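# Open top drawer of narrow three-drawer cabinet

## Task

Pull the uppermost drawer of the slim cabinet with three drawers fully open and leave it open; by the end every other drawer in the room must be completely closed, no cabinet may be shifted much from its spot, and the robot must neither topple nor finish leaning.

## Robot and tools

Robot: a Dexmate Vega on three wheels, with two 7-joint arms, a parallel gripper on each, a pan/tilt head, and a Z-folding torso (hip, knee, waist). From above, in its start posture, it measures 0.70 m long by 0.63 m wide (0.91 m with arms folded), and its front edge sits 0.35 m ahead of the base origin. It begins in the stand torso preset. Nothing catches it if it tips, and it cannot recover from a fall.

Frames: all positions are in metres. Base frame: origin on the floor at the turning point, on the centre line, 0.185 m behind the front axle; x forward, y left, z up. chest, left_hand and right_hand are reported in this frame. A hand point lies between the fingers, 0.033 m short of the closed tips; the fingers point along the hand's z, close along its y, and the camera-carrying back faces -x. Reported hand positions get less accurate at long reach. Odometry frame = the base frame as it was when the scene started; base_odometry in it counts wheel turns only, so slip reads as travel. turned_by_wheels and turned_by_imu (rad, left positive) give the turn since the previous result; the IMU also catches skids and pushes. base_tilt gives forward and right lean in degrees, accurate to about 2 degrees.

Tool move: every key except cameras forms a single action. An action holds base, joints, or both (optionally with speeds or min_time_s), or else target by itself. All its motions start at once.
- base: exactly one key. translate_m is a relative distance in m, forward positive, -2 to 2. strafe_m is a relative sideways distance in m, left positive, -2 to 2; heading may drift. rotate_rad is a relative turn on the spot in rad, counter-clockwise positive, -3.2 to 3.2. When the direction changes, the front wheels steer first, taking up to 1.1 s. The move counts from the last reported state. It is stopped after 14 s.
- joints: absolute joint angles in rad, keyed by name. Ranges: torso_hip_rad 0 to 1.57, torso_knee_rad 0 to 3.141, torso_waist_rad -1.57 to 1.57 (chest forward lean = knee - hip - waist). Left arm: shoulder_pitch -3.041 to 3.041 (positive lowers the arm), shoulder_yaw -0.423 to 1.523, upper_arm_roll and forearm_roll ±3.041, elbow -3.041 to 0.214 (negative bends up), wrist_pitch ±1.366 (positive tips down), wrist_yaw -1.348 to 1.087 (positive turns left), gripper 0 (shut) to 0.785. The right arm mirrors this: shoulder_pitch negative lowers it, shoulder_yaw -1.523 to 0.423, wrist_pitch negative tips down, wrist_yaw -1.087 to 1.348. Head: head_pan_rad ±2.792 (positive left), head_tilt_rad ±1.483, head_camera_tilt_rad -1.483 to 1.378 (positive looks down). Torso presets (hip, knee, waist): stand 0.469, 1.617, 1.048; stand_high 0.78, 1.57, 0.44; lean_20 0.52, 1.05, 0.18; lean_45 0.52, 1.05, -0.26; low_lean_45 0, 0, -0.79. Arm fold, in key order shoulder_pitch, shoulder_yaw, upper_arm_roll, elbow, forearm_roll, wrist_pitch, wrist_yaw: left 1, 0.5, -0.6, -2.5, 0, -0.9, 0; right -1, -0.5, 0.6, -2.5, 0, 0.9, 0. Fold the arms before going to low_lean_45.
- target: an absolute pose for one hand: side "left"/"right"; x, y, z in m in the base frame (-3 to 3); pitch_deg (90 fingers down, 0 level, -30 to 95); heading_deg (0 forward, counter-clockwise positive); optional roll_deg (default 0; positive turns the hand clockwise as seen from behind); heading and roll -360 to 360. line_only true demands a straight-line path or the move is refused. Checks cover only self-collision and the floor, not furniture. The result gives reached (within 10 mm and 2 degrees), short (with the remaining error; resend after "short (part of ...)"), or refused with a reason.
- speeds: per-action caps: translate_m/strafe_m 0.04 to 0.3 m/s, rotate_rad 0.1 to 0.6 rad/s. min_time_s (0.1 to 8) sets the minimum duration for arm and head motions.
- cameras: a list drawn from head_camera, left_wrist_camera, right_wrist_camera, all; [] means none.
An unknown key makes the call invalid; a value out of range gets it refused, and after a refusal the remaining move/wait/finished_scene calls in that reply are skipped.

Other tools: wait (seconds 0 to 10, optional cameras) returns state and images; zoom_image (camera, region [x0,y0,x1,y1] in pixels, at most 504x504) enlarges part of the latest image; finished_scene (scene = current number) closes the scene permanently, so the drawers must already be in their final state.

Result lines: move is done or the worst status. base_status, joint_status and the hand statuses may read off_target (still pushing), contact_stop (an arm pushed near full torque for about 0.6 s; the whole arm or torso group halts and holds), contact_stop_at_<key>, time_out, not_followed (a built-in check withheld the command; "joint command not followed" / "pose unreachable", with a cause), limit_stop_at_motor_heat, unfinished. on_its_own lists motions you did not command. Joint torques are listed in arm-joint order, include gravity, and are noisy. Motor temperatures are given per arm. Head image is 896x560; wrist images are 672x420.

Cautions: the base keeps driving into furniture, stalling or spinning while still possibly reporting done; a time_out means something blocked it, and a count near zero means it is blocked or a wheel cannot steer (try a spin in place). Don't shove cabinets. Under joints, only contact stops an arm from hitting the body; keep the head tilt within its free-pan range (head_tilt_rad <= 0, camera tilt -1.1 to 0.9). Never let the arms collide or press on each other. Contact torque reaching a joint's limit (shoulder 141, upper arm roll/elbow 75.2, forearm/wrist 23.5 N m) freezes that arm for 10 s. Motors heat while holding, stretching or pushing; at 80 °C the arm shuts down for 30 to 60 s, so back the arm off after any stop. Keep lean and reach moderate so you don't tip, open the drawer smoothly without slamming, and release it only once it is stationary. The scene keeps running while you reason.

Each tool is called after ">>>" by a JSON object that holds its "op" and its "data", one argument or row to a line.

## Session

>>> {"op": "move", "data": {
  "joints": {"head_camera_tilt_rad": 0.35},
  "cameras": ["head_camera"]
}}

>>> {"op": "move", "data": {
  "joints": {"head_pan_rad": 1.6},
  "cameras": ["head_camera"]
}}

>>> {"op": "move", "data": {
  "joints": {"head_pan_rad": 2.75},
  "cameras": ["head_camera"]
}}

>>> {"op": "move", "data": {
  "joints": {"head_pan_rad": -1.6},
  "cameras": ["head_camera"]
}}

Scene clock: 0.87 s.
Joint torques (N m): left_arm=[4.42 0.93 -0.91 -3.49 0.06 -2.4 -0.08] | right_arm=[-5.13 -2.45 0.19 -2.06 0.07 1.97 -0.25]
Motor temperatures (°C): left_arm=[31 31 31 26 40 35 41] | right_arm=[30 27 33 31 36 36 33]
move: done
base_odometry: x=+0.000 y=+0.000 heading=+0.000
turned_by_wheels: +0.000
turned_by_imu: +0.000
base_tilt: forward=+0.1 right=+0.8
base_status: not commanded
joint_positions: torso_hip_rad=+0.469 torso_knee_rad=+1.617 torso_waist_rad=+1.048 left_shoulder_pitch_rad=+2.189 left_shoulder_yaw_rad=-0.007 left_upper_arm_roll_rad=+0.016 left_elbow_rad=-1.090 left_forearm_roll_rad=+0.013 left_wrist_pitch_rad=-0.515 left_wrist_yaw_rad=+0.020 left_gripper_rad=+0.005 right_shoulder_pitch_rad=-2.209 right_shoulder_yaw_rad=-0.016 right_upper_arm_roll_rad=+0.009 right_elbow_rad=-1.106 right_forearm_roll_rad=-0.010 right_wrist_pitch_rad=+0.494 right_wrist_yaw_rad=-0.018 right_gripper_rad=+0.005 head_pan_rad=+0.000 head_tilt_rad=+0.000 head_camera_tilt_rad=+0.350
joint_status: all done
chest: x=-0.0111 y=+0.0000 z=+1.4155 quat_wxyz=(+0.999, +0.000, +0.050, +0.000) (m; base frame)
left_hand: x=+0.2066 y=+0.2195 z=+0.6100 quat_wxyz=(+0.429, +0.002, +0.903, +0.000) pitch_deg=+39.1 heading_deg=-0.2 roll_deg=+0.1 back=up (m; base frame)
right_hand: x=+0.1929 y=-0.2468 z=+0.6050 quat_wxyz=(+0.418, -0.007, +0.908, -0.015) pitch_deg=+40.6 heading_deg=-1.6 roll_deg=-2.5 back=up (m; base frame)
pictures: head_camera

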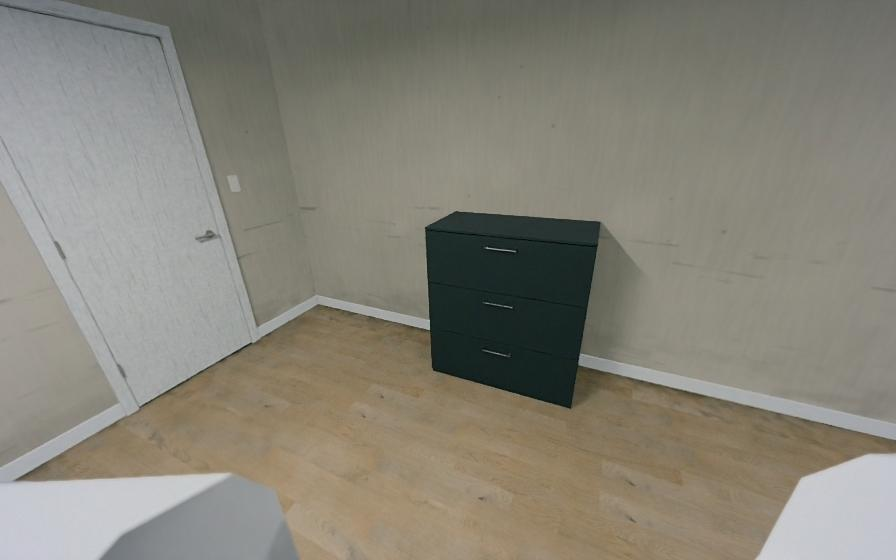

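Scene clock: 2.60 s.
Joint torques (N m): left_arm=[3.62 -1.5 -0.61 -3.58 0.16 -2.62 -0.24] | right_arm=[-5.66 -0.9 1.1 -3.45 0.22 2.69 -0.18]
Motor temperatures (°C): left_arm=[31 31 31 26 40 35 41] | right_arm=[30 27 33 31 36 36 33]
move: done
base_odometry: x=+0.000 y=+0.000 heading=+0.000
turned_by_wheels: +0.000
turned_by_imu: +0.000
base_tilt: forward=+0.0 right=+0.7
base_status: not commanded
joint_positions: torso_hip_rad=+0.469 torso_knee_rad=+1.617 torso_waist_rad=+1.048 left_shoulder_pitch_rad=+2.189 left_shoulder_yaw_rad=-0.007 left_upper_arm_roll_rad=+0.016 left_elbow_rad=-1.090 left_forearm_roll_rad=+0.013 left_wrist_pitch_rad=-0.515 left_wrist_yaw_rad=+0.020 left_gripper_rad=+0.005 right_shoulder_pitch_rad=-2.209 right_shoulder_yaw_rad=-0.016 right_upper_arm_roll_rad=+0.009 right_elbow_rad=-1.106 right_forearm_roll_rad=-0.010 right_wrist_pitch_rad=+0.494 right_wrist_yaw_rad=-0.018 right_gripper_rad=+0.005 head_pan_rad=+1.600 head_tilt_rad=+0.000 head_camera_tilt_rad=+0.350
joint_status: all done
chest: x=-0.0111 y=+0.0000 z=+1.4155 quat_wxyz=(+0.999, +0.000, +0.050, +0.000) (m; base frame)
left_hand: x=+0.2066 y=+0.2195 z=+0.6100 quat_wxyz=(+0.429, +0.002, +0.903, +0.000) pitch_deg=+39.1 heading_deg=-0.2 roll_deg=+0.1 back=up (m; base frame)
right_hand: x=+0.1929 y=-0.2468 z=+0.6050 quat_wxyz=(+0.418, -0.007, +0.908, -0.015) pitch_deg=+40.6 heading_deg=-1.6 roll_deg=-2.5 back=up (m; base frame)
pictures: head_camera

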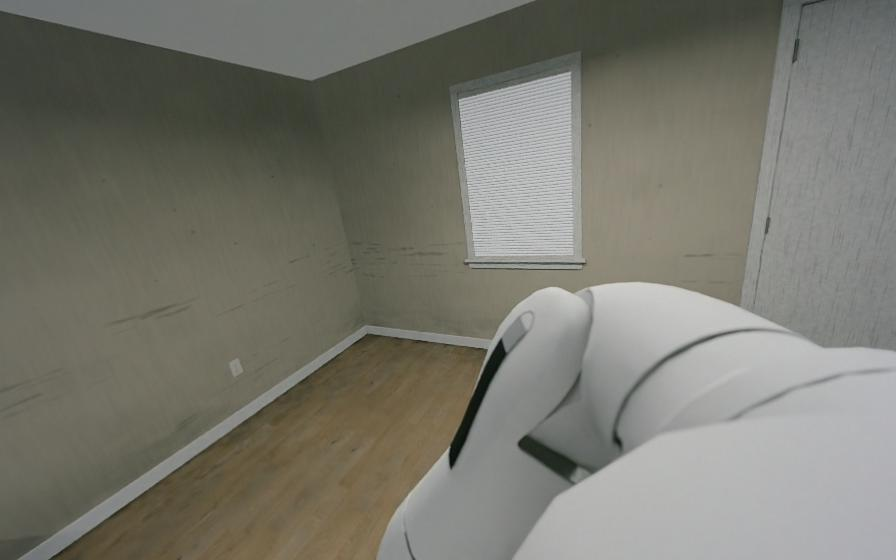

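Scene clock: 4.03 s.
Joint torques (N m): left_arm=[5.12 -0.57 -0.29 -3.75 0.1 -1.62 -0.02] | right_arm=[-5.15 -0.28 0.43 -3.44 0.13 2.58 -0.03]
Motor temperatures (°C): left_arm=[31 31 31 26 40 35 41] | right_arm=[30 27 33 31 36 36 33]
move: done
base_odometry: x=+0.000 y=+0.000 heading=+0.000
turned_by_wheels: +0.000
turned_by_imu: +0.000
base_tilt: forward=+0.0 right=+0.7
base_status: not commanded
joint_positions: torso_hip_rad=+0.469 torso_knee_rad=+1.617 torso_waist_rad=+1.048 left_shoulder_pitch_rad=+2.189 left_shoulder_yaw_rad=-0.007 left_upper_arm_roll_rad=+0.016 left_elbow_rad=-1.090 left_forearm_roll_rad=+0.013 left_wrist_pitch_rad=-0.515 left_wrist_yaw_rad=+0.020 left_gripper_rad=+0.005 right_shoulder_pitch_rad=-2.209 right_shoulder_yaw_rad=-0.016 right_upper_arm_roll_rad=+0.009 right_elbow_rad=-1.106 right_forearm_roll_rad=-0.010 right_wrist_pitch_rad=+0.494 right_wrist_yaw_rad=-0.018 right_gripper_rad=+0.005 head_pan_rad=+2.750 head_tilt_rad=+0.000 head_camera_tilt_rad=+0.350
joint_status: all done
chest: x=-0.0111 y=+0.0000 z=+1.4155 quat_wxyz=(+0.999, +0.000, +0.050, +0.000) (m; base frame)
left_hand: x=+0.2066 y=+0.2195 z=+0.6100 quat_wxyz=(+0.429, +0.002, +0.903, +0.000) pitch_deg=+39.1 heading_deg=-0.2 roll_deg=+0.1 back=up (m; base frame)
right_hand: x=+0.1929 y=-0.2468 z=+0.6050 quat_wxyz=(+0.418, -0.007, +0.908, -0.015) pitch_deg=+40.6 heading_deg=-1.6 roll_deg=-2.5 back=up (m; base frame)
pictures: head_camera

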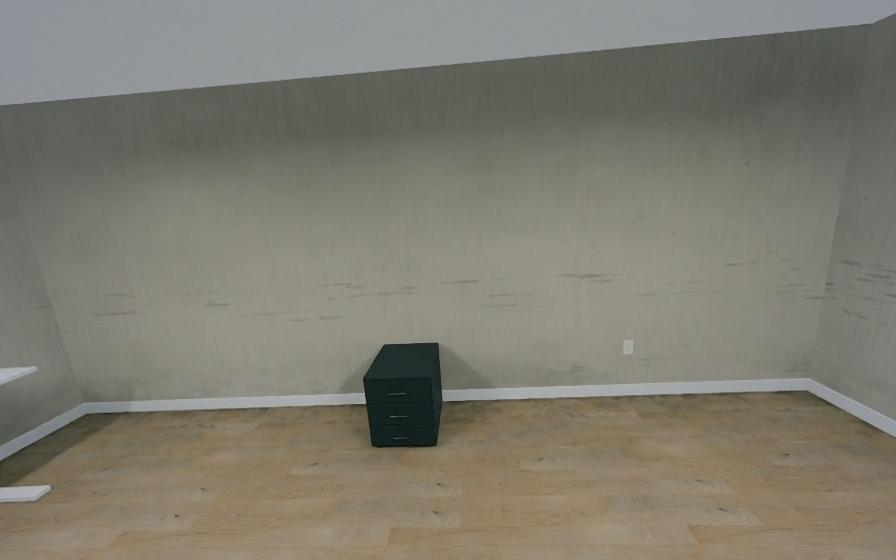

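Scene clock: 7.60 s.
Joint torques (N m): left_arm=[4.03 0.16 -1.12 -2.54 0.01 -2.09 -0.09] | right_arm=[-3.33 -2.52 0.7 -3 0.1 2.44 -0.07]
Motor temperatures (°C): left_arm=[31 31 31 26 40 35 41] | right_arm=[30 27 33 31 36 36 33]
move: done
base_odometry: x=+0.000 y=+0.000 heading=+0.000
turned_by_wheels: +0.000
turned_by_imu: +0.000
base_tilt: forward=+0.0 right=+0.7
base_status: not commanded
joint_positions: torso_hip_rad=+0.469 torso_knee_rad=+1.617 torso_waist_rad=+1.048 left_shoulder_pitch_rad=+2.189 left_shoulder_yaw_rad=-0.007 left_upper_arm_roll_rad=+0.016 left_elbow_rad=-1.090 left_forearm_roll_rad=+0.013 left_wrist_pitch_rad=-0.515 left_wrist_yaw_rad=+0.020 left_gripper_rad=+0.005 right_shoulder_pitch_rad=-2.209 right_shoulder_yaw_rad=-0.016 right_upper_arm_roll_rad=+0.009 right_elbow_rad=-1.106 right_forearm_roll_rad=-0.010 right_wrist_pitch_rad=+0.494 right_wrist_yaw_rad=-0.018 right_gripper_rad=+0.005 head_pan_rad=-1.600 head_tilt_rad=+0.000 head_camera_tilt_rad=+0.350
joint_status: all done
chest: x=-0.0111 y=+0.0000 z=+1.4155 quat_wxyz=(+0.999, +0.000, +0.050, +0.000) (m; base frame)
left_hand: x=+0.2066 y=+0.2195 z=+0.6100 quat_wxyz=(+0.429, +0.002, +0.903, +0.000) pitch_deg=+39.1 heading_deg=-0.2 roll_deg=+0.1 back=up (m; base frame)
right_hand: x=+0.1929 y=-0.2468 z=+0.6050 quat_wxyz=(+0.418, -0.007, +0.908, -0.015) pitch_deg=+40.6 heading_deg=-1.6 roll_deg=-2.5 back=up (m; base frame)
pictures: head_camera

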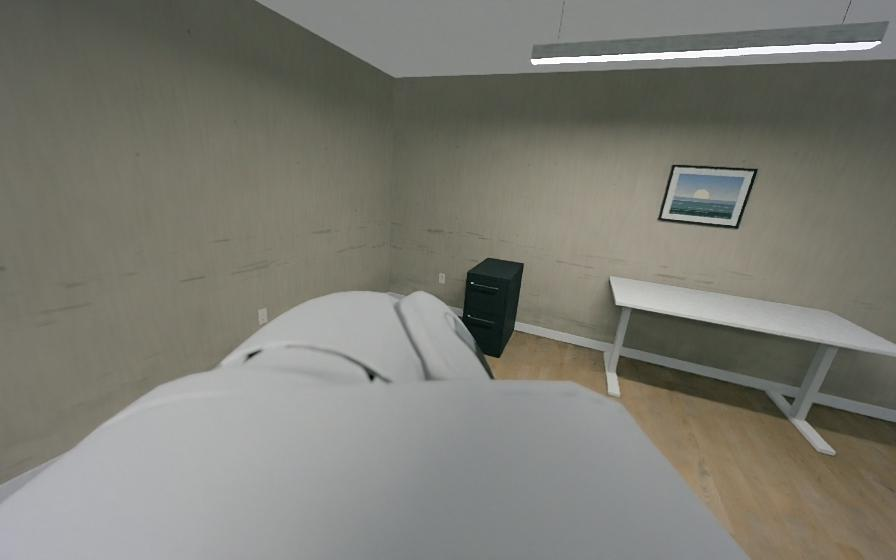

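>>> {"op": "move", "data": {
  "base": {"rotate_rad": 2.87},
  "joints": {"head_pan_rad": 0, "head_camera_tilt_rad": 0.5, "left_gripper_rad":0.3, "left_shoulder_pitch_rad":0.787,"left_shoulder_yaw_rad":0.196,"left_upper_arm_roll_rad":0.461,"left_elbow_rad":-0.897,"left_forearm_roll_rad":1.121,"left_wrist_pitch_rad":0.222,"left_wrist_yaw_rad":0.618},
  "cameras": ["head_camera"]
}}

>>> {"op": "move", "data": {
  "joints": {"torso_hip_rad":0.52,"torso_knee_rad":1.05,"torso_waist_rad":-0.45,"head_camera_tilt_rad":-0.35},
  "cameras": ["head_camera","left_wrist_camera"]
}}

Scene clock: 14.47 s.
Joint torques (N m): left_arm=[-34.37 1.7 -2.74 -6.52 0.73 0.16 1.38] | right_arm=[-5.71 -2.72 0.56 -2.74 0.08 2.77 -0.07]
Motor temperatures (°C): left_arm=[31 31 31 26 40 35 41] | right_arm=[30 27 33 31 36 36 33]
move: done
base_odometry: x=+0.003 y=+0.000 heading=+2.879
turned_by_wheels: +2.879
turned_by_imu: +2.863
base_tilt: forward=+0.0 right=+0.8
base_status: done
joint_positions: torso_hip_rad=+0.469 torso_knee_rad=+1.617 torso_waist_rad=+1.048 left_shoulder_pitch_rad=+0.789 left_shoulder_yaw_rad=+0.196 left_upper_arm_roll_rad=+0.460 left_elbow_rad=-0.897 left_forearm_roll_rad=+1.120 left_wrist_pitch_rad=+0.221 left_wrist_yaw_rad=+0.617 left_gripper_rad=+0.300 right_shoulder_pitch_rad=-2.209 right_shoulder_yaw_rad=-0.016 right_upper_arm_roll_rad=+0.009 right_elbow_rad=-1.106 right_forearm_roll_rad=-0.010 right_wrist_pitch_rad=+0.494 right_wrist_yaw_rad=-0.018 right_gripper_rad=+0.005 head_pan_rad=+0.000 head_tilt_rad=+0.000 head_camera_tilt_rad=+0.500
joint_status: all done
chest: x=-0.0111 y=+0.0000 z=+1.4155 quat_wxyz=(+0.999, +0.000, +0.050, +0.000) (m; base frame)
left_hand: x=+0.8590 y=+0.2153 z=+1.3136 quat_wxyz=(+0.613, +0.352, +0.353, +0.613) pitch_deg=-30.3 heading_deg=+0.1 roll_deg=+89.9 (m; base frame)
right_hand: x=+0.1929 y=-0.2468 z=+0.6050 quat_wxyz=(+0.418, -0.007, +0.908, -0.015) pitch_deg=+40.6 heading_deg=-1.6 roll_deg=-2.5 back=up (m; base frame)
pictures: head_camera

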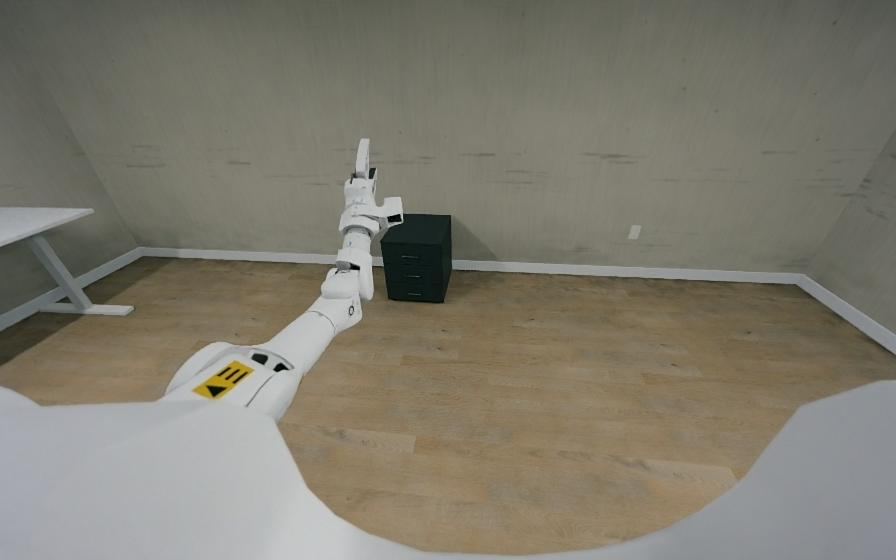

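Scene clock: 21.30 s.
Joint torques (N m): left_arm=[-11.5 4.08 0.24 -4.7 0.91 0.02 1.42] | right_arm=[-21.98 -1.32 0.74 2.81 0.04 0.8 -0.04]
Motor temperatures (°C): left_arm=[31 31 31 26 40 35 41] | right_arm=[30 27 33 31 36 36 33]
move: done
base_odometry: x=+0.003 y=+0.000 heading=+2.879
turned_by_wheels: +0.000
turned_by_imu: +0.000
base_tilt: forward=+0.0 right=+0.8
base_status: not commanded
joint_positions: torso_hip_rad=+0.520 torso_knee_rad=+1.050 torso_waist_rad=-0.450 left_shoulder_pitch_rad=+0.787 left_shoulder_yaw_rad=+0.196 left_upper_arm_roll_rad=+0.461 left_elbow_rad=-0.897 left_forearm_roll_rad=+1.121 left_wrist_pitch_rad=+0.222 left_wrist_yaw_rad=+0.618 left_gripper_rad=+0.300 right_shoulder_pitch_rad=-2.209 right_shoulder_yaw_rad=-0.016 right_upper_arm_roll_rad=+0.009 right_elbow_rad=-1.106 right_forearm_roll_rad=-0.010 right_wrist_pitch_rad=+0.494 right_wrist_yaw_rad=-0.018 right_gripper_rad=+0.005 head_pan_rad=+0.000 head_tilt_rad=+0.000 head_camera_tilt_rad=-0.350
joint_status: all done
chest: x=+0.1029 y=+0.0000 z=+1.1581 quat_wxyz=(+0.882, +0.000, +0.471, +0.000) (m; base frame)
left_hand: x=+0.5798 y=+0.2153 z=+0.4234 quat_wxyz=(+0.405, +0.579, +0.579, +0.406) pitch_deg=+20.0 heading_deg=+0.0 roll_deg=-90.0 (m; base frame)
right_hand: x=-0.3917 y=-0.2468 z=+0.4844 quat_wxyz=(-0.009, -0.012, +1.000, -0.011) pitch_deg=+88.4 heading_deg=-129.2 roll_deg=+49.4 (m; base frame)
pictures: head_camera, left_wrist_camera

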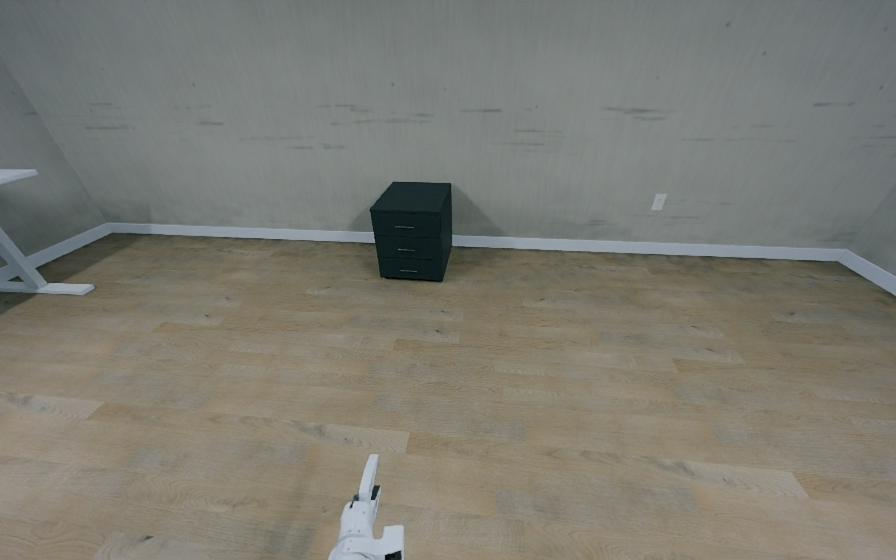

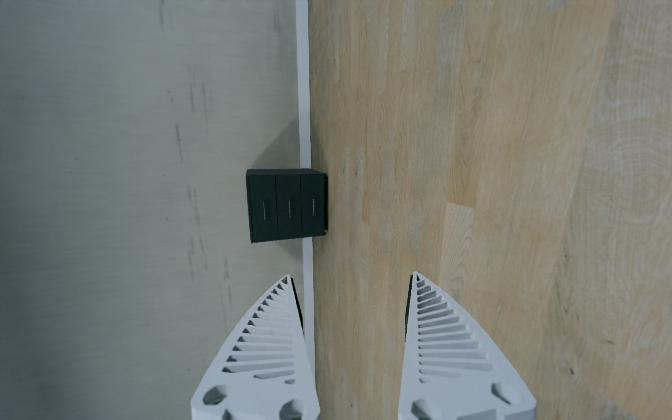

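>>> {"op": "move", "data": {
  "base": {"rotate_rad": -0.073},
  "cameras": []
}}

>>> {"op": "move", "data": {
  "base": {"translate_m": 1.0},
  "joints": {"head_camera_tilt_rad":-0.2},
  "cameras": []
}}

>>> {"op": "move", "data": {
  "base": {"strafe_m": 0.185},
  "cameras": ["head_camera","left_wrist_camera"]
}}

Scene clock: 23.00 s.
Joint torques (N m): left_arm=[-12.99 3.4 0.37 -3.43 0.62 -0.46 1.29] | right_arm=[-22.37 -0.44 0.71 3.36 0.1 0.53 0.07]
Motor temperatures (°C): left_arm=[31 31 31 26 40 35 41] | right_arm=[30 27 33 31 36 36 33]
move: done
base_odometry: x=+0.003 y=+0.000 heading=+2.806
turned_by_wheels: -0.073
turned_by_imu: -0.073
base_tilt: forward=+0.0 right=+0.7
base_status: done
joint_positions: torso_hip_rad=+0.520 torso_knee_rad=+1.050 torso_waist_rad=-0.450 left_shoulder_pitch_rad=+0.787 left_shoulder_yaw_rad=+0.196 left_upper_arm_roll_rad=+0.461 left_elbow_rad=-0.897 left_forearm_roll_rad=+1.121 left_wrist_pitch_rad=+0.222 left_wrist_yaw_rad=+0.618 left_gripper_rad=+0.300 right_shoulder_pitch_rad=-2.209 right_shoulder_yaw_rad=-0.016 right_upper_arm_roll_rad=+0.009 right_elbow_rad=-1.106 right_forearm_roll_rad=-0.010 right_wrist_pitch_rad=+0.494 right_wrist_yaw_rad=-0.018 right_gripper_rad=+0.005 head_pan_rad=+0.000 head_tilt_rad=+0.000 head_camera_tilt_rad=-0.350
joint_status: not commanded
chest: x=+0.1029 y=+0.0000 z=+1.1581 quat_wxyz=(+0.882, +0.000, +0.471, +0.000) (m; base frame)
left_hand: x=+0.5799 y=+0.2153 z=+0.4234 quat_wxyz=(+0.405, +0.579, +0.579, +0.406) pitch_deg=+20.0 heading_deg=+0.0 roll_deg=-90.0 (m; base frame)
right_hand: x=-0.3917 y=-0.2468 z=+0.4844 quat_wxyz=(-0.009, -0.012, +1.000, -0.011) pitch_deg=+88.4 heading_deg=-129.1 roll_deg=+49.5 (m; base frame)
pictures: none
No camera images: "cameras" was empty.

Scene clock: 28.17 s.
Joint torques (N m): left_arm=[-10.6 0.43 0.47 -3.95 0.78 0.2 1.32] | right_arm=[-22.58 -0.51 -0.02 4.78 0.01 -0.01 -0.05]
Motor temperatures (°C): left_arm=[31 31 31 26 40 35 41] | right_arm=[30 27 33 31 36 36 33]
move: done
base_odometry: x=-0.941 y=+0.328 heading=+2.807
turned_by_wheels: +0.001
turned_by_imu: +0.000
base_tilt: forward=+0.0 right=+0.7
base_status: done
joint_positions: torso_hip_rad=+0.520 torso_knee_rad=+1.050 torso_waist_rad=-0.450 left_shoulder_pitch_rad=+0.787 left_shoulder_yaw_rad=+0.196 left_upper_arm_roll_rad=+0.461 left_elbow_rad=-0.897 left_forearm_roll_rad=+1.121 left_wrist_pitch_rad=+0.222 left_wrist_yaw_rad=+0.618 left_gripper_rad=+0.300 right_shoulder_pitch_rad=-2.209 right_shoulder_yaw_rad=-0.016 right_upper_arm_roll_rad=+0.009 right_elbow_rad=-1.106 right_forearm_roll_rad=-0.010 right_wrist_pitch_rad=+0.494 right_wrist_yaw_rad=-0.018 right_gripper_rad=+0.005 head_pan_rad=+0.000 head_tilt_rad=+0.000 head_camera_tilt_rad=-0.200
joint_status: all done
chest: x=+0.1029 y=+0.0000 z=+1.1581 quat_wxyz=(+0.882, +0.000, +0.471, +0.000) (m; base frame)
left_hand: x=+0.5799 y=+0.2153 z=+0.4235 quat_wxyz=(+0.405, +0.579, +0.579, +0.406) pitch_deg=+20.0 heading_deg=+0.0 roll_deg=-90.0 (m; base frame)
right_hand: x=-0.3917 y=-0.2468 z=+0.4844 quat_wxyz=(-0.009, -0.012, +1.000, -0.011) pitch_deg=+88.4 heading_deg=-129.0 roll_deg=+49.6 (m; base frame)
pictures: none
No camera images: "cameras" was empty.

Scene clock: 30.77 s.
Joint torques (N m): left_arm=[-11.58 -0.51 -0.18 -4.79 0.71 -0.76 1.3] | right_arm=[-22.79 -0.77 0.34 4.07 0.12 0.03 -0.25]
Motor temperatures (°C): left_arm=[31 31 31 26 40 35 41] | right_arm=[30 27 33 31 36 36 33]
move: done
base_odometry: x=-1.002 y=+0.154 heading=+2.810
turned_by_wheels: +0.003
turned_by_imu: +0.003
base_tilt: forward=+0.0 right=+0.8
base_status: done
joint_positions: torso_hip_rad=+0.520 torso_knee_rad=+1.050 torso_waist_rad=-0.450 left_shoulder_pitch_rad=+0.787 left_shoulder_yaw_rad=+0.196 left_upper_arm_roll_rad=+0.461 left_elbow_rad=-0.897 left_forearm_roll_rad=+1.121 left_wrist_pitch_rad=+0.222 left_wrist_yaw_rad=+0.618 left_gripper_rad=+0.300 right_shoulder_pitch_rad=-2.209 right_shoulder_yaw_rad=-0.016 right_upper_arm_roll_rad=+0.009 right_elbow_rad=-1.106 right_forearm_roll_rad=-0.010 right_wrist_pitch_rad=+0.494 right_wrist_yaw_rad=-0.018 right_gripper_rad=+0.005 head_pan_rad=+0.000 head_tilt_rad=+0.000 head_camera_tilt_rad=-0.200
joint_status: not commanded
chest: x=+0.1029 y=+0.0000 z=+1.1581 quat_wxyz=(+0.882, +0.000, +0.471, +0.000) (m; base frame)
left_hand: x=+0.5799 y=+0.2153 z=+0.4235 quat_wxyz=(+0.405, +0.579, +0.579, +0.406) pitch_deg=+20.0 heading_deg=+0.0 roll_deg=-90.0 (m; base frame)
right_hand: x=-0.3917 y=-0.2468 z=+0.4844 quat_wxyz=(-0.009, -0.012, +1.000, -0.011) pitch_deg=+88.4 heading_deg=-128.9 roll_deg=+49.7 (m; base frame)
pictures: head_camera, left_wrist_camera

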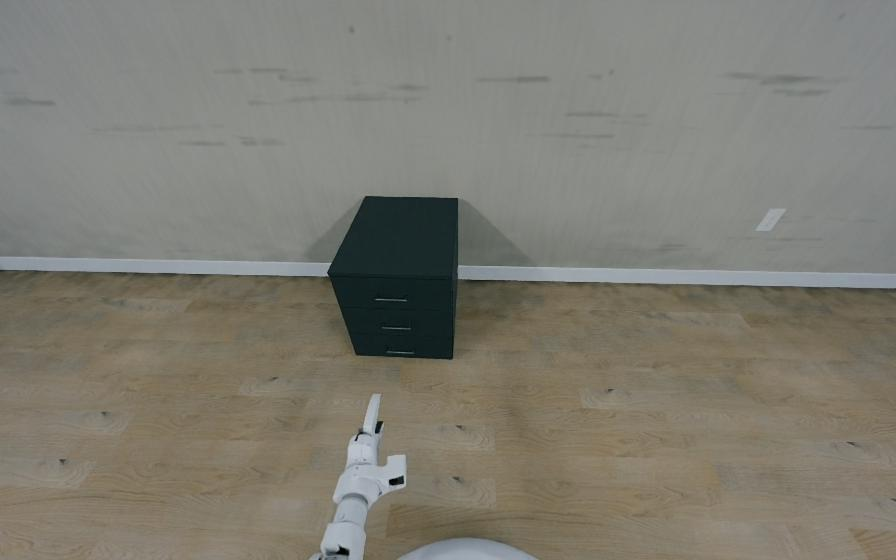

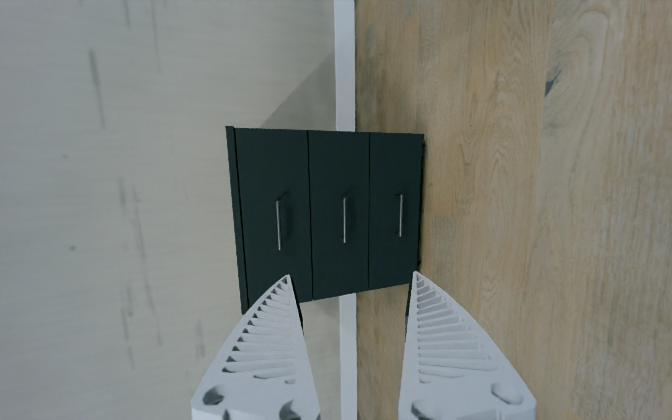

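>>> {"op": "move", "data": {
  "base": {"rotate_rad": -0.038},
  "cameras": []
}}

>>> {"op": "move", "data": {
  "base": {"strafe_m": 0.035},
  "cameras": []
}}

>>> {"op": "move", "data": {
  "base": {"translate_m": 0.32},
  "speeds": {"translate_m": 0.2},
  "cameras": ["head_camera","left_wrist_camera"]
}}

Scene clock: 32.63 s.
Joint torques (N m): left_arm=[-10.93 1.91 -0.09 -3.74 0.56 -0.59 1.07] | right_arm=[-21.88 -1.76 0.34 3.14 0.19 0.46 -0.14]
Motor temperatures (°C): left_arm=[31 31 31 26 40 35 41] | right_arm=[30 27 33 31 36 36 33]
move: done
base_odometry: x=-1.002 y=+0.154 heading=+2.772
turned_by_wheels: -0.038
turned_by_imu: -0.038
base_tilt: forward=+0.0 right=+0.7
base_status: done
joint_positions: torso_hip_rad=+0.520 torso_knee_rad=+1.050 torso_waist_rad=-0.450 left_shoulder_pitch_rad=+0.787 left_shoulder_yaw_rad=+0.196 left_upper_arm_roll_rad=+0.461 left_elbow_rad=-0.897 left_forearm_roll_rad=+1.121 left_wrist_pitch_rad=+0.222 left_wrist_yaw_rad=+0.618 left_gripper_rad=+0.300 right_shoulder_pitch_rad=-2.209 right_shoulder_yaw_rad=-0.016 right_upper_arm_roll_rad=+0.009 right_elbow_rad=-1.106 right_forearm_roll_rad=-0.010 right_wrist_pitch_rad=+0.494 right_wrist_yaw_rad=-0.018 right_gripper_rad=+0.005 head_pan_rad=+0.000 head_tilt_rad=+0.000 head_camera_tilt_rad=-0.200
joint_status: not commanded
chest: x=+0.1029 y=+0.0000 z=+1.1581 quat_wxyz=(+0.882, +0.000, +0.471, +0.000) (m; base frame)
left_hand: x=+0.5799 y=+0.2153 z=+0.4235 quat_wxyz=(+0.405, +0.579, +0.579, +0.406) pitch_deg=+20.0 heading_deg=+0.0 roll_deg=-90.0 (m; base frame)
right_hand: x=-0.3917 y=-0.2468 z=+0.4844 quat_wxyz=(-0.009, -0.012, +1.000, -0.011) pitch_deg=+88.4 heading_deg=-128.9 roll_deg=+49.7 (m; base frame)
pictures: none
No camera images: "cameras" was empty.

Scene clock: 34.60 s.
Joint torques (N m): left_arm=[-11 0.58 -0.09 -4.59 0.41 0.56 1.38] | right_arm=[-22.78 -2.14 -0.19 3.73 0.15 0.36 0.05]
Motor temperatures (°C): left_arm=[31 31 31 26 40 35 41] | right_arm=[30 27 33 31 36 36 33]
move: done
base_odometry: x=-1.015 y=+0.121 heading=+2.773
turned_by_wheels: +0.001
turned_by_imu: +0.000
base_tilt: forward=+0.0 right=+0.7
base_status: done
joint_positions: torso_hip_rad=+0.520 torso_knee_rad=+1.050 torso_waist_rad=-0.450 left_shoulder_pitch_rad=+0.787 left_shoulder_yaw_rad=+0.196 left_upper_arm_roll_rad=+0.461 left_elbow_rad=-0.897 left_forearm_roll_rad=+1.121 left_wrist_pitch_rad=+0.222 left_wrist_yaw_rad=+0.618 left_gripper_rad=+0.300 right_shoulder_pitch_rad=-2.209 right_shoulder_yaw_rad=-0.016 right_upper_arm_roll_rad=+0.009 right_elbow_rad=-1.106 right_forearm_roll_rad=-0.010 right_wrist_pitch_rad=+0.494 right_wrist_yaw_rad=-0.018 right_gripper_rad=+0.005 head_pan_rad=+0.000 head_tilt_rad=+0.000 head_camera_tilt_rad=-0.200
joint_status: not commanded
chest: x=+0.1029 y=+0.0000 z=+1.1581 quat_wxyz=(+0.882, +0.000, +0.471, +0.000) (m; base frame)
left_hand: x=+0.5799 y=+0.2153 z=+0.4235 quat_wxyz=(+0.405, +0.579, +0.579, +0.406) pitch_deg=+20.0 heading_deg=+0.0 roll_deg=-90.0 (m; base frame)
right_hand: x=-0.3917 y=-0.2468 z=+0.4844 quat_wxyz=(-0.009, -0.012, +1.000, -0.011) pitch_deg=+88.4 heading_deg=-128.9 roll_deg=+49.7 (m; base frame)
pictures: none
No camera images: "cameras" was empty.

Scene clock: 38.00 s.
Joint torques (N m): left_arm=[-12.28 1.76 -0.38 -5.11 0.59 0.78 1.19] | right_arm=[-21.95 -0.25 0.17 4.54 0.08 0.47 0.18]
Motor temperatures (°C): left_arm=[31 31 31 26 40 35 41] | right_arm=[30 27 33 31 36 36 33]
move: done
base_odometry: x=-1.313 y=+0.236 heading=+2.772
turned_by_wheels: -0.001
turned_by_imu: +0.000
base_tilt: forward=+0.0 right=+0.8
base_status: done
joint_positions: torso_hip_rad=+0.520 torso_knee_rad=+1.050 torso_waist_rad=-0.450 left_shoulder_pitch_rad=+0.787 left_shoulder_yaw_rad=+0.196 left_upper_arm_roll_rad=+0.461 left_elbow_rad=-0.897 left_forearm_roll_rad=+1.121 left_wrist_pitch_rad=+0.222 left_wrist_yaw_rad=+0.618 left_gripper_rad=+0.300 right_shoulder_pitch_rad=-2.209 right_shoulder_yaw_rad=-0.016 right_upper_arm_roll_rad=+0.009 right_elbow_rad=-1.106 right_forearm_roll_rad=-0.010 right_wrist_pitch_rad=+0.494 right_wrist_yaw_rad=-0.018 right_gripper_rad=+0.005 head_pan_rad=+0.000 head_tilt_rad=+0.000 head_camera_tilt_rad=-0.200
joint_status: not commanded
chest: x=+0.1029 y=+0.0000 z=+1.1581 quat_wxyz=(+0.882, +0.000, +0.471, +0.000) (m; base frame)
left_hand: x=+0.5799 y=+0.2153 z=+0.4235 quat_wxyz=(+0.405, +0.579, +0.579, +0.406) pitch_deg=+20.0 heading_deg=+0.0 roll_deg=-90.0 (m; base frame)
right_hand: x=-0.3917 y=-0.2468 z=+0.4844 quat_wxyz=(-0.009, -0.012, +1.000, -0.011) pitch_deg=+88.4 heading_deg=-128.9 roll_deg=+49.7 (m; base frame)
pictures: head_camera, left_wrist_camera

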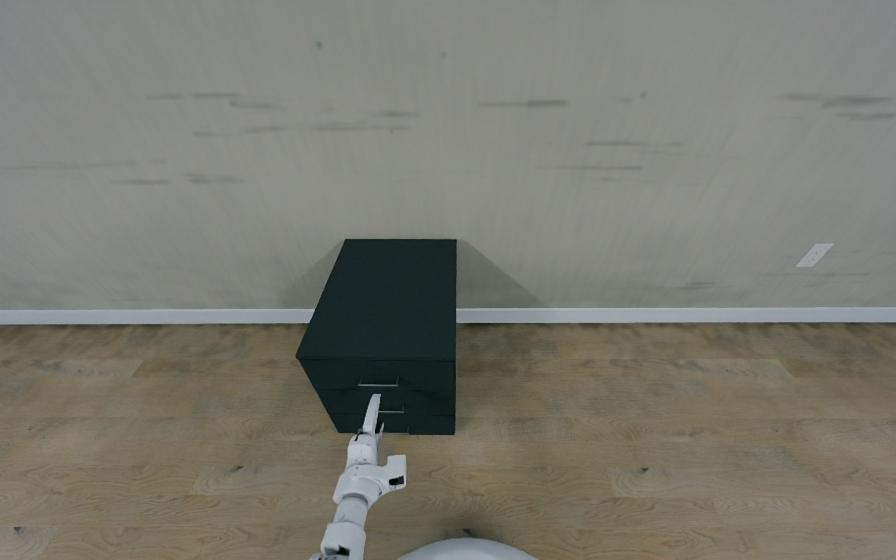

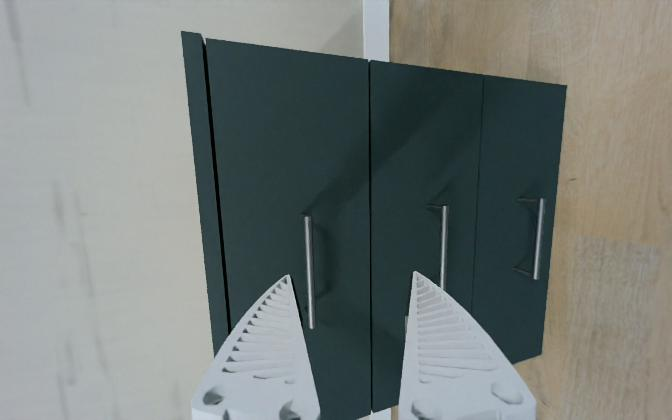

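>>> {"op": "move", "data": {
  "target": {"side":"left","x":0.58,"y":0.231,"z":0.424,"pitch_deg":20,"heading_deg":0,"roll_deg":90},
  "cameras": []
}}

>>> {"op": "move", "data": {
  "base": {"translate_m": 0.085},
  "speeds": {"translate_m": 0.1},
  "cameras": ["left_wrist_camera"]
}}

Scene clock: 39.33 s.
Joint torques (N m): left_arm=[-1.08 3.25 -5.55 -4.89 -0.01 -0.28 1.1] | right_arm=[-22.24 -0.38 0.67 3.77 0.18 -0.33 0.02]
Motor temperatures (°C): left_arm=[31 31 31 26 40 35 41] | right_arm=[30 27 33 31 36 36 33]
move: done
base_odometry: x=-1.313 y=+0.236 heading=+2.772
turned_by_wheels: +0.000
turned_by_imu: +0.000
base_tilt: forward=+0.0 right=+0.7
base_status: not commanded
joint_positions: torso_hip_rad=+0.520 torso_knee_rad=+1.050 torso_waist_rad=-0.450 left_shoulder_pitch_rad=+0.791 left_shoulder_yaw_rad=+0.220 left_upper_arm_roll_rad=+0.450 left_elbow_rad=-0.902 left_forearm_roll_rad=+1.112 left_wrist_pitch_rad=+0.199 left_wrist_yaw_rad=+0.617 left_gripper_rad=+0.300 right_shoulder_pitch_rad=-2.209 right_shoulder_yaw_rad=-0.016 right_upper_arm_roll_rad=+0.009 right_elbow_rad=-1.106 right_forearm_roll_rad=-0.010 right_wrist_pitch_rad=+0.494 right_wrist_yaw_rad=-0.018 right_gripper_rad=+0.005 head_pan_rad=+0.000 head_tilt_rad=+0.000 head_camera_tilt_rad=-0.200
joint_status: not commanded
chest: x=+0.1029 y=+0.0000 z=+1.1581 quat_wxyz=(+0.882, +0.000, +0.471, +0.000) (m; base frame)
left_hand: x=+0.5800 y=+0.2286 z=+0.4238 quat_wxyz=(+0.406, +0.579, +0.579, +0.406) pitch_deg=+20.0 heading_deg=+0.0 roll_deg=-90.0 (m; base frame)
left_hand_status: reached (straight line, planned for 0.4 s): 2 mm and 0.0 deg off.
right_hand: x=-0.3917 y=-0.2468 z=+0.4844 quat_wxyz=(-0.009, -0.012, +1.000, -0.011) pitch_deg=+88.4 heading_deg=-128.9 roll_deg=+49.7 (m; base frame)
pictures: none
No camera images: "cameras" was empty.

Scene clock: 41.07 s.
Joint torques (N m): left_arm=[-11.35 2.82 -6.31 -5.43 0.28 -0.07 0.16] | right_arm=[-22.01 -0.79 0.21 4.83 0 0.74 -0.13]
Motor temperatures (°C): left_arm=[31 31 31 26 40 35 41] | right_arm=[30 27 33 31 36 36 33]
move: done
base_odometry: x=-1.393 y=+0.266 heading=+2.772
turned_by_wheels: +0.000
turned_by_imu: +0.000
base_tilt: forward=+0.0 right=+0.7
base_status: done
joint_positions: torso_hip_rad=+0.520 torso_knee_rad=+1.050 torso_waist_rad=-0.450 left_shoulder_pitch_rad=+0.792 left_shoulder_yaw_rad=+0.224 left_upper_arm_roll_rad=+0.448 left_elbow_rad=-0.903 left_forearm_roll_rad=+1.110 left_wrist_pitch_rad=+0.195 left_wrist_yaw_rad=+0.617 left_gripper_rad=+0.300 right_shoulder_pitch_rad=-2.209 right_shoulder_yaw_rad=-0.016 right_upper_arm_roll_rad=+0.009 right_elbow_rad=-1.106 right_forearm_roll_rad=-0.010 right_wrist_pitch_rad=+0.494 right_wrist_yaw_rad=-0.018 right_gripper_rad=+0.005 head_pan_rad=+0.000 head_tilt_rad=+0.000 head_camera_tilt_rad=-0.200
joint_status: not commanded
chest: x=+0.1028 y=+0.0000 z=+1.1581 quat_wxyz=(+0.882, +0.000, +0.471, +0.000) (m; base frame)
left_hand: x=+0.5798 y=+0.2308 z=+0.4239 quat_wxyz=(+0.406, +0.579, +0.579, +0.406) pitch_deg=+20.0 heading_deg=+0.0 roll_deg=-90.0 (m; base frame)
right_hand: x=-0.3917 y=-0.2468 z=+0.4844 quat_wxyz=(-0.009, -0.012, +1.000, -0.011) pitch_deg=+88.4 heading_deg=-128.8 roll_deg=+49.8 (m; base frame)
pictures: left_wrist_camera

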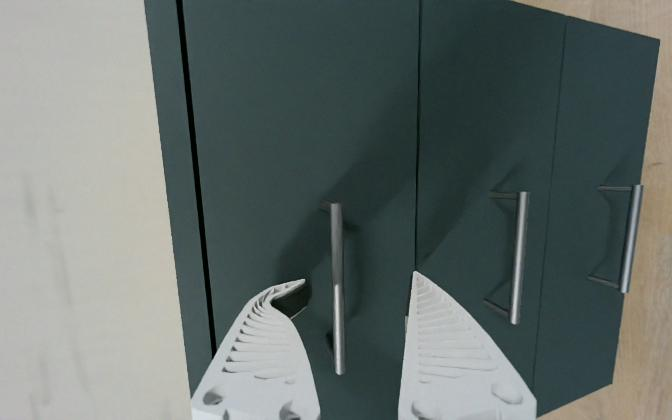

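Slightly touching. Close, after a slight backoff.

>>> {"op": "move", "data": {
  "base": {"translate_m": -0.01},
  "cameras": []
}}

>>> {"op": "move", "data": {
  "joints": {"left_gripper_rad": 0.0},
  "cameras": ["left_wrist_camera"]
}}

>>> {"op": "move", "data": {
  "base": {"translate_m": -0.33},
  "speeds": {"translate_m": 0.08},
  "cameras": ["head_camera","left_wrist_camera"]
}}

Scene clock: 42.00 s.
Joint torques (N m): left_arm=[-16.76 3.67 -6.72 -8.07 0.87 -0.32 2.17] | right_arm=[-23.69 -0.83 0.08 3.51 0.1 -0.16 -0.28]
Motor temperatures (°C): left_arm=[31 31 31 26 40 35 41] | right_arm=[30 27 33 31 36 36 33]
move: done
base_odometry: x=-1.383 y=+0.263 heading=+2.771
turned_by_wheels: +0.000
turned_by_imu: +0.000
base_tilt: forward=+0.1 right=+0.7
base_status: done
joint_positions: torso_hip_rad=+0.520 torso_knee_rad=+1.050 torso_waist_rad=-0.450 left_shoulder_pitch_rad=+0.793 left_shoulder_yaw_rad=+0.224 left_upper_arm_roll_rad=+0.448 left_elbow_rad=-0.903 left_forearm_roll_rad=+1.110 left_wrist_pitch_rad=+0.195 left_wrist_yaw_rad=+0.616 left_gripper_rad=+0.300 right_shoulder_pitch_rad=-2.209 right_shoulder_yaw_rad=-0.016 right_upper_arm_roll_rad=+0.009 right_elbow_rad=-1.106 right_forearm_roll_rad=-0.010 right_wrist_pitch_rad=+0.494 right_wrist_yaw_rad=-0.018 right_gripper_rad=+0.005 head_pan_rad=+0.000 head_tilt_rad=+0.000 head_camera_tilt_rad=-0.200
joint_status: not commanded
chest: x=+0.1029 y=+0.0000 z=+1.1581 quat_wxyz=(+0.882, +0.000, +0.471, +0.000) (m; base frame)
left_hand: x=+0.5793 y=+0.2309 z=+0.4233 quat_wxyz=(+0.405, +0.580, +0.580, +0.405) pitch_deg=+20.1 heading_deg=+0.0 roll_deg=-90.0 (m; base frame)
right_hand: x=-0.3917 y=-0.2468 z=+0.4844 quat_wxyz=(-0.009, -0.012, +1.000, -0.011) pitch_deg=+88.4 heading_deg=-129.0 roll_deg=+49.6 (m; base frame)
pictures: none
No camera images: "cameras" was empty.

Scene clock: 42.93 s.
Joint torques (N m): left_arm=[-0.05 2.28 -2.85 1.97 -0.63 -0.52 -2.19] | right_arm=[-22.61 -2.08 0.44 4.46 0.12 0.52 -0.02]
Motor temperatures (°C): left_arm=[31 31 31 26 40 35 41] | right_arm=[30 27 33 31 36 36 33]
move: done
base_odometry: x=-1.383 y=+0.263 heading=+2.771
turned_by_wheels: +0.000
turned_by_imu: +0.000
base_tilt: forward=+0.0 right=+0.7
base_status: not commanded
joint_positions: torso_hip_rad=+0.520 torso_knee_rad=+1.050 torso_waist_rad=-0.450 left_shoulder_pitch_rad=+0.792 left_shoulder_yaw_rad=+0.224 left_upper_arm_roll_rad=+0.448 left_elbow_rad=-0.904 left_forearm_roll_rad=+1.110 left_wrist_pitch_rad=+0.195 left_wrist_yaw_rad=+0.618 left_gripper_rad=+0.000 right_shoulder_pitch_rad=-2.209 right_shoulder_yaw_rad=-0.016 right_upper_arm_roll_rad=+0.009 right_elbow_rad=-1.106 right_forearm_roll_rad=-0.010 right_wrist_pitch_rad=+0.494 right_wrist_yaw_rad=-0.018 right_gripper_rad=+0.005 head_pan_rad=+0.000 head_tilt_rad=+0.000 head_camera_tilt_rad=-0.200
joint_status: all done
chest: x=+0.1027 y=+0.0000 z=+1.1582 quat_wxyz=(+0.882, +0.000, +0.470, +0.000) (m; base frame)
left_hand: x=+0.5805 y=+0.2308 z=+0.4249 quat_wxyz=(+0.406, +0.579, +0.579, +0.406) pitch_deg=+19.9 heading_deg=+0.0 roll_deg=+90.0 (m; base frame)
right_hand: x=-0.3916 y=-0.2468 z=+0.4843 quat_wxyz=(-0.009, -0.012, +1.000, -0.011) pitch_deg=+88.4 heading_deg=-128.3 roll_deg=+50.2 (m; base frame)
pictures: left_wrist_camera

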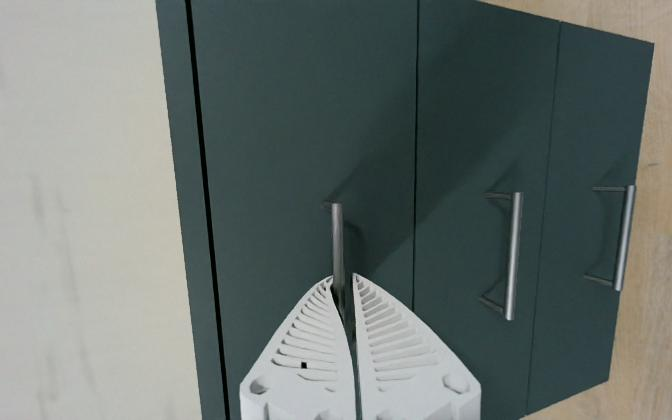

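Scene clock: 48.00 s.
Joint torques (N m): left_arm=[4.14 -2.92 3 0.42 0.96 -3.16 -2.25] | right_arm=[-23.27 -0.65 0.23 3.91 0.17 0.63 -0.04]
Motor temperatures (°C): left_arm=[31 31 31 26 40 35 41] | right_arm=[30 27 33 31 36 36 33]
move: done
base_odometry: x=-1.076 y=+0.144 heading=+2.771
turned_by_wheels: -0.001
turned_by_imu: +0.000
base_tilt: forward=+0.0 right=+0.8
base_status: done
joint_positions: torso_hip_rad=+0.520 torso_knee_rad=+1.050 torso_waist_rad=-0.450 left_shoulder_pitch_rad=+0.792 left_shoulder_yaw_rad=+0.225 left_upper_arm_roll_rad=+0.448 left_elbow_rad=-0.904 left_forearm_roll_rad=+1.110 left_wrist_pitch_rad=+0.196 left_wrist_yaw_rad=+0.618 left_gripper_rad=+0.000 right_shoulder_pitch_rad=-2.209 right_shoulder_yaw_rad=-0.016 right_upper_arm_roll_rad=+0.009 right_elbow_rad=-1.106 right_forearm_roll_rad=-0.010 right_wrist_pitch_rad=+0.494 right_wrist_yaw_rad=-0.018 right_gripper_rad=+0.005 head_pan_rad=+0.000 head_tilt_rad=+0.000 head_camera_tilt_rad=-0.200
joint_status: not commanded
chest: x=+0.1026 y=+0.0000 z=+1.1582 quat_wxyz=(+0.882, +0.000, +0.470, +0.000) (m; base frame)
left_hand: x=+0.5806 y=+0.2316 z=+0.4250 quat_wxyz=(+0.406, +0.579, +0.579, +0.407) pitch_deg=+19.9 heading_deg=+0.1 roll_deg=-90.0 (m; base frame)
right_hand: x=-0.3916 y=-0.2468 z=+0.4843 quat_wxyz=(-0.009, -0.012, +1.000, -0.011) pitch_deg=+88.4 heading_deg=-128.1 roll_deg=+50.4 (m; base frame)
pictures: head_camera, left_wrist_camera

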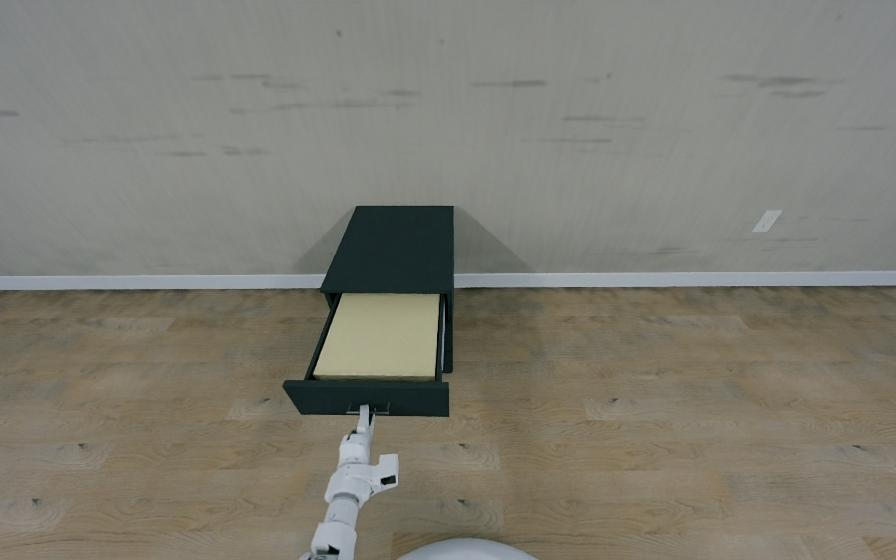

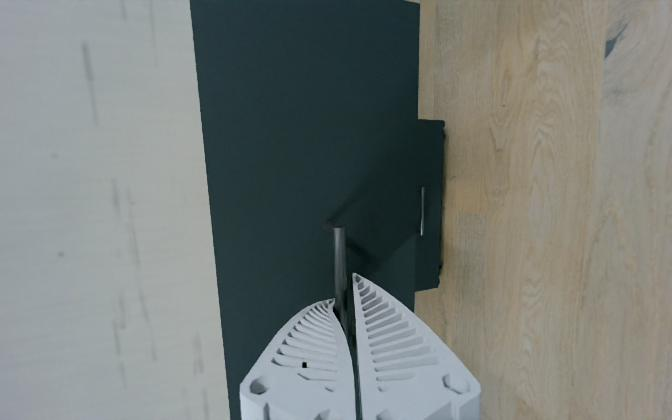

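>>> {"op": "move", "data": {
  "base": {"translate_m": -0.05},
  "speeds": {"translate_m": 0.05},
  "cameras": ["head_camera","left_wrist_camera"]
}}

>>> {"op": "move", "data": {
  "base": {"translate_m": -0.03},
  "speeds": {"translate_m": 0.05},
  "cameras": ["head_camera","left_wrist_camera"]
}}

Scene clock: 50.03 s.
Joint torques (N m): left_arm=[5.23 -2.08 4.23 1.66 1.06 -2.53 -2.48] | right_arm=[-21.4 -2.54 0.49 3.74 0.17 0.08 0.11]
Motor temperatures (°C): left_arm=[31 31 31 26 40 35 41] | right_arm=[30 27 33 31 36 36 33]
move: done
base_odometry: x=-1.029 y=+0.126 heading=+2.770
turned_by_wheels: -0.001
turned_by_imu: -0.001
base_tilt: forward=+0.0 right=+0.7
base_status: done
joint_positions: torso_hip_rad=+0.520 torso_knee_rad=+1.050 torso_waist_rad=-0.450 left_shoulder_pitch_rad=+0.792 left_shoulder_yaw_rad=+0.225 left_upper_arm_roll_rad=+0.448 left_elbow_rad=-0.904 left_forearm_roll_rad=+1.110 left_wrist_pitch_rad=+0.196 left_wrist_yaw_rad=+0.618 left_gripper_rad=+0.000 right_shoulder_pitch_rad=-2.209 right_shoulder_yaw_rad=-0.016 right_upper_arm_roll_rad=+0.009 right_elbow_rad=-1.106 right_forearm_roll_rad=-0.010 right_wrist_pitch_rad=+0.494 right_wrist_yaw_rad=-0.018 right_gripper_rad=+0.005 head_pan_rad=+0.000 head_tilt_rad=+0.000 head_camera_tilt_rad=-0.200
joint_status: not commanded
chest: x=+0.1026 y=+0.0000 z=+1.1582 quat_wxyz=(+0.882, +0.000, +0.470, +0.000) (m; base frame)
left_hand: x=+0.5808 y=+0.2316 z=+0.4252 quat_wxyz=(+0.406, +0.579, +0.579, +0.407) pitch_deg=+19.9 heading_deg=+0.1 roll_deg=-90.0 (m; base frame)
right_hand: x=-0.3916 y=-0.2468 z=+0.4843 quat_wxyz=(-0.009, -0.012, +1.000, -0.011) pitch_deg=+88.4 heading_deg=-128.1 roll_deg=+50.5 (m; base frame)
pictures: head_camera, left_wrist_camera

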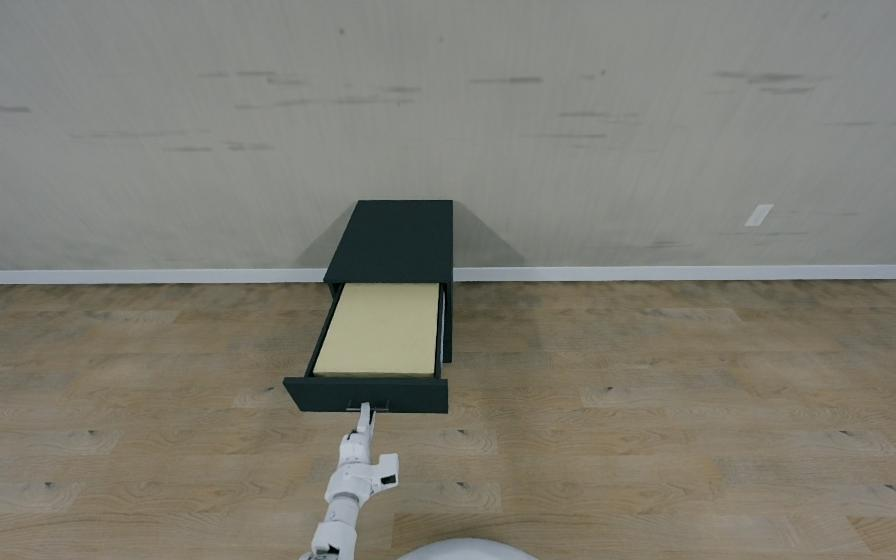

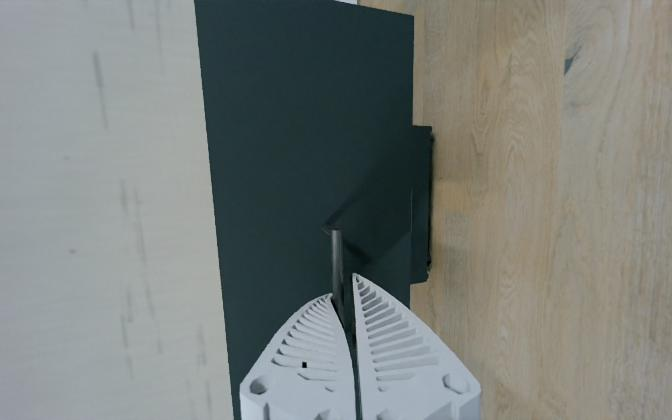

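Scene clock: 51.37 s.
Joint torques (N m): left_arm=[-3.34 -2.53 0.25 -3.5 0.32 -0.2 0.65] | right_arm=[-22.22 -1.19 -0.01 3.85 0.06 0.4 -0.05]
Motor temperatures (°C): left_arm=[31 31 31 26 40 35 41] | right_arm=[30 27 33 31 36 36 33]
move: done
base_odometry: x=-1.001 y=+0.115 heading=+2.769
turned_by_wheels: -0.001
turned_by_imu: -0.001
base_tilt: forward=+0.0 right=+0.8
base_status: done
joint_positions: torso_hip_rad=+0.520 torso_knee_rad=+1.050 torso_waist_rad=-0.450 left_shoulder_pitch_rad=+0.792 left_shoulder_yaw_rad=+0.225 left_upper_arm_roll_rad=+0.448 left_elbow_rad=-0.903 left_forearm_roll_rad=+1.110 left_wrist_pitch_rad=+0.195 left_wrist_yaw_rad=+0.617 left_gripper_rad=+0.000 right_shoulder_pitch_rad=-2.209 right_shoulder_yaw_rad=-0.016 right_upper_arm_roll_rad=+0.009 right_elbow_rad=-1.106 right_forearm_roll_rad=-0.010 right_wrist_pitch_rad=+0.494 right_wrist_yaw_rad=-0.018 right_gripper_rad=+0.005 head_pan_rad=+0.000 head_tilt_rad=+0.000 head_camera_tilt_rad=-0.200
joint_status: not commanded
chest: x=+0.1028 y=+0.0000 z=+1.1581 quat_wxyz=(+0.882, +0.000, +0.471, +0.000) (m; base frame)
left_hand: x=+0.5801 y=+0.2312 z=+0.4241 quat_wxyz=(+0.406, +0.579, +0.579, +0.406) pitch_deg=+20.0 heading_deg=+0.0 roll_deg=-90.0 (m; base frame)
right_hand: x=-0.3917 y=-0.2468 z=+0.4844 quat_wxyz=(-0.009, -0.012, +1.000, -0.011) pitch_deg=+88.4 heading_deg=-128.6 roll_deg=+49.9 (m; base frame)
pictures: head_camera, left_wrist_camera

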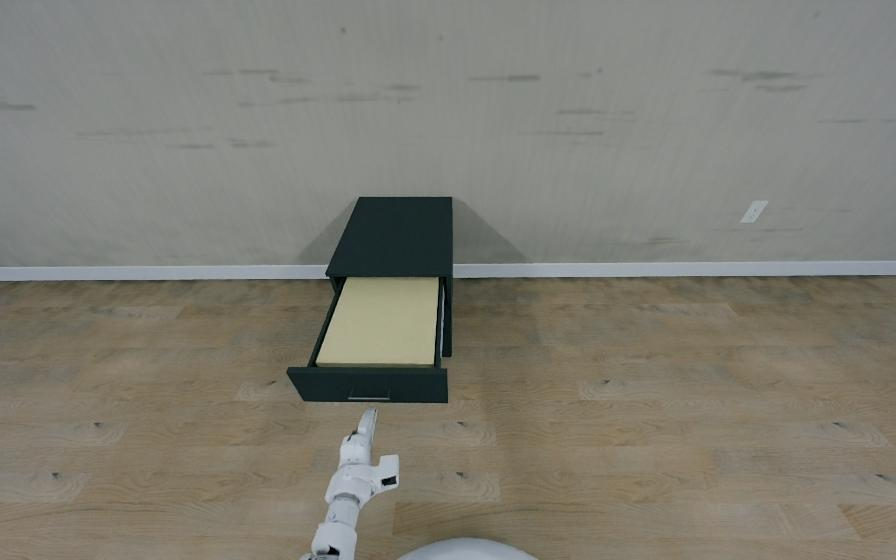

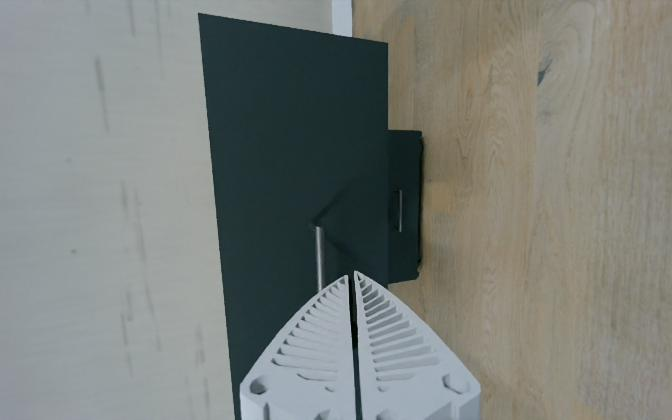

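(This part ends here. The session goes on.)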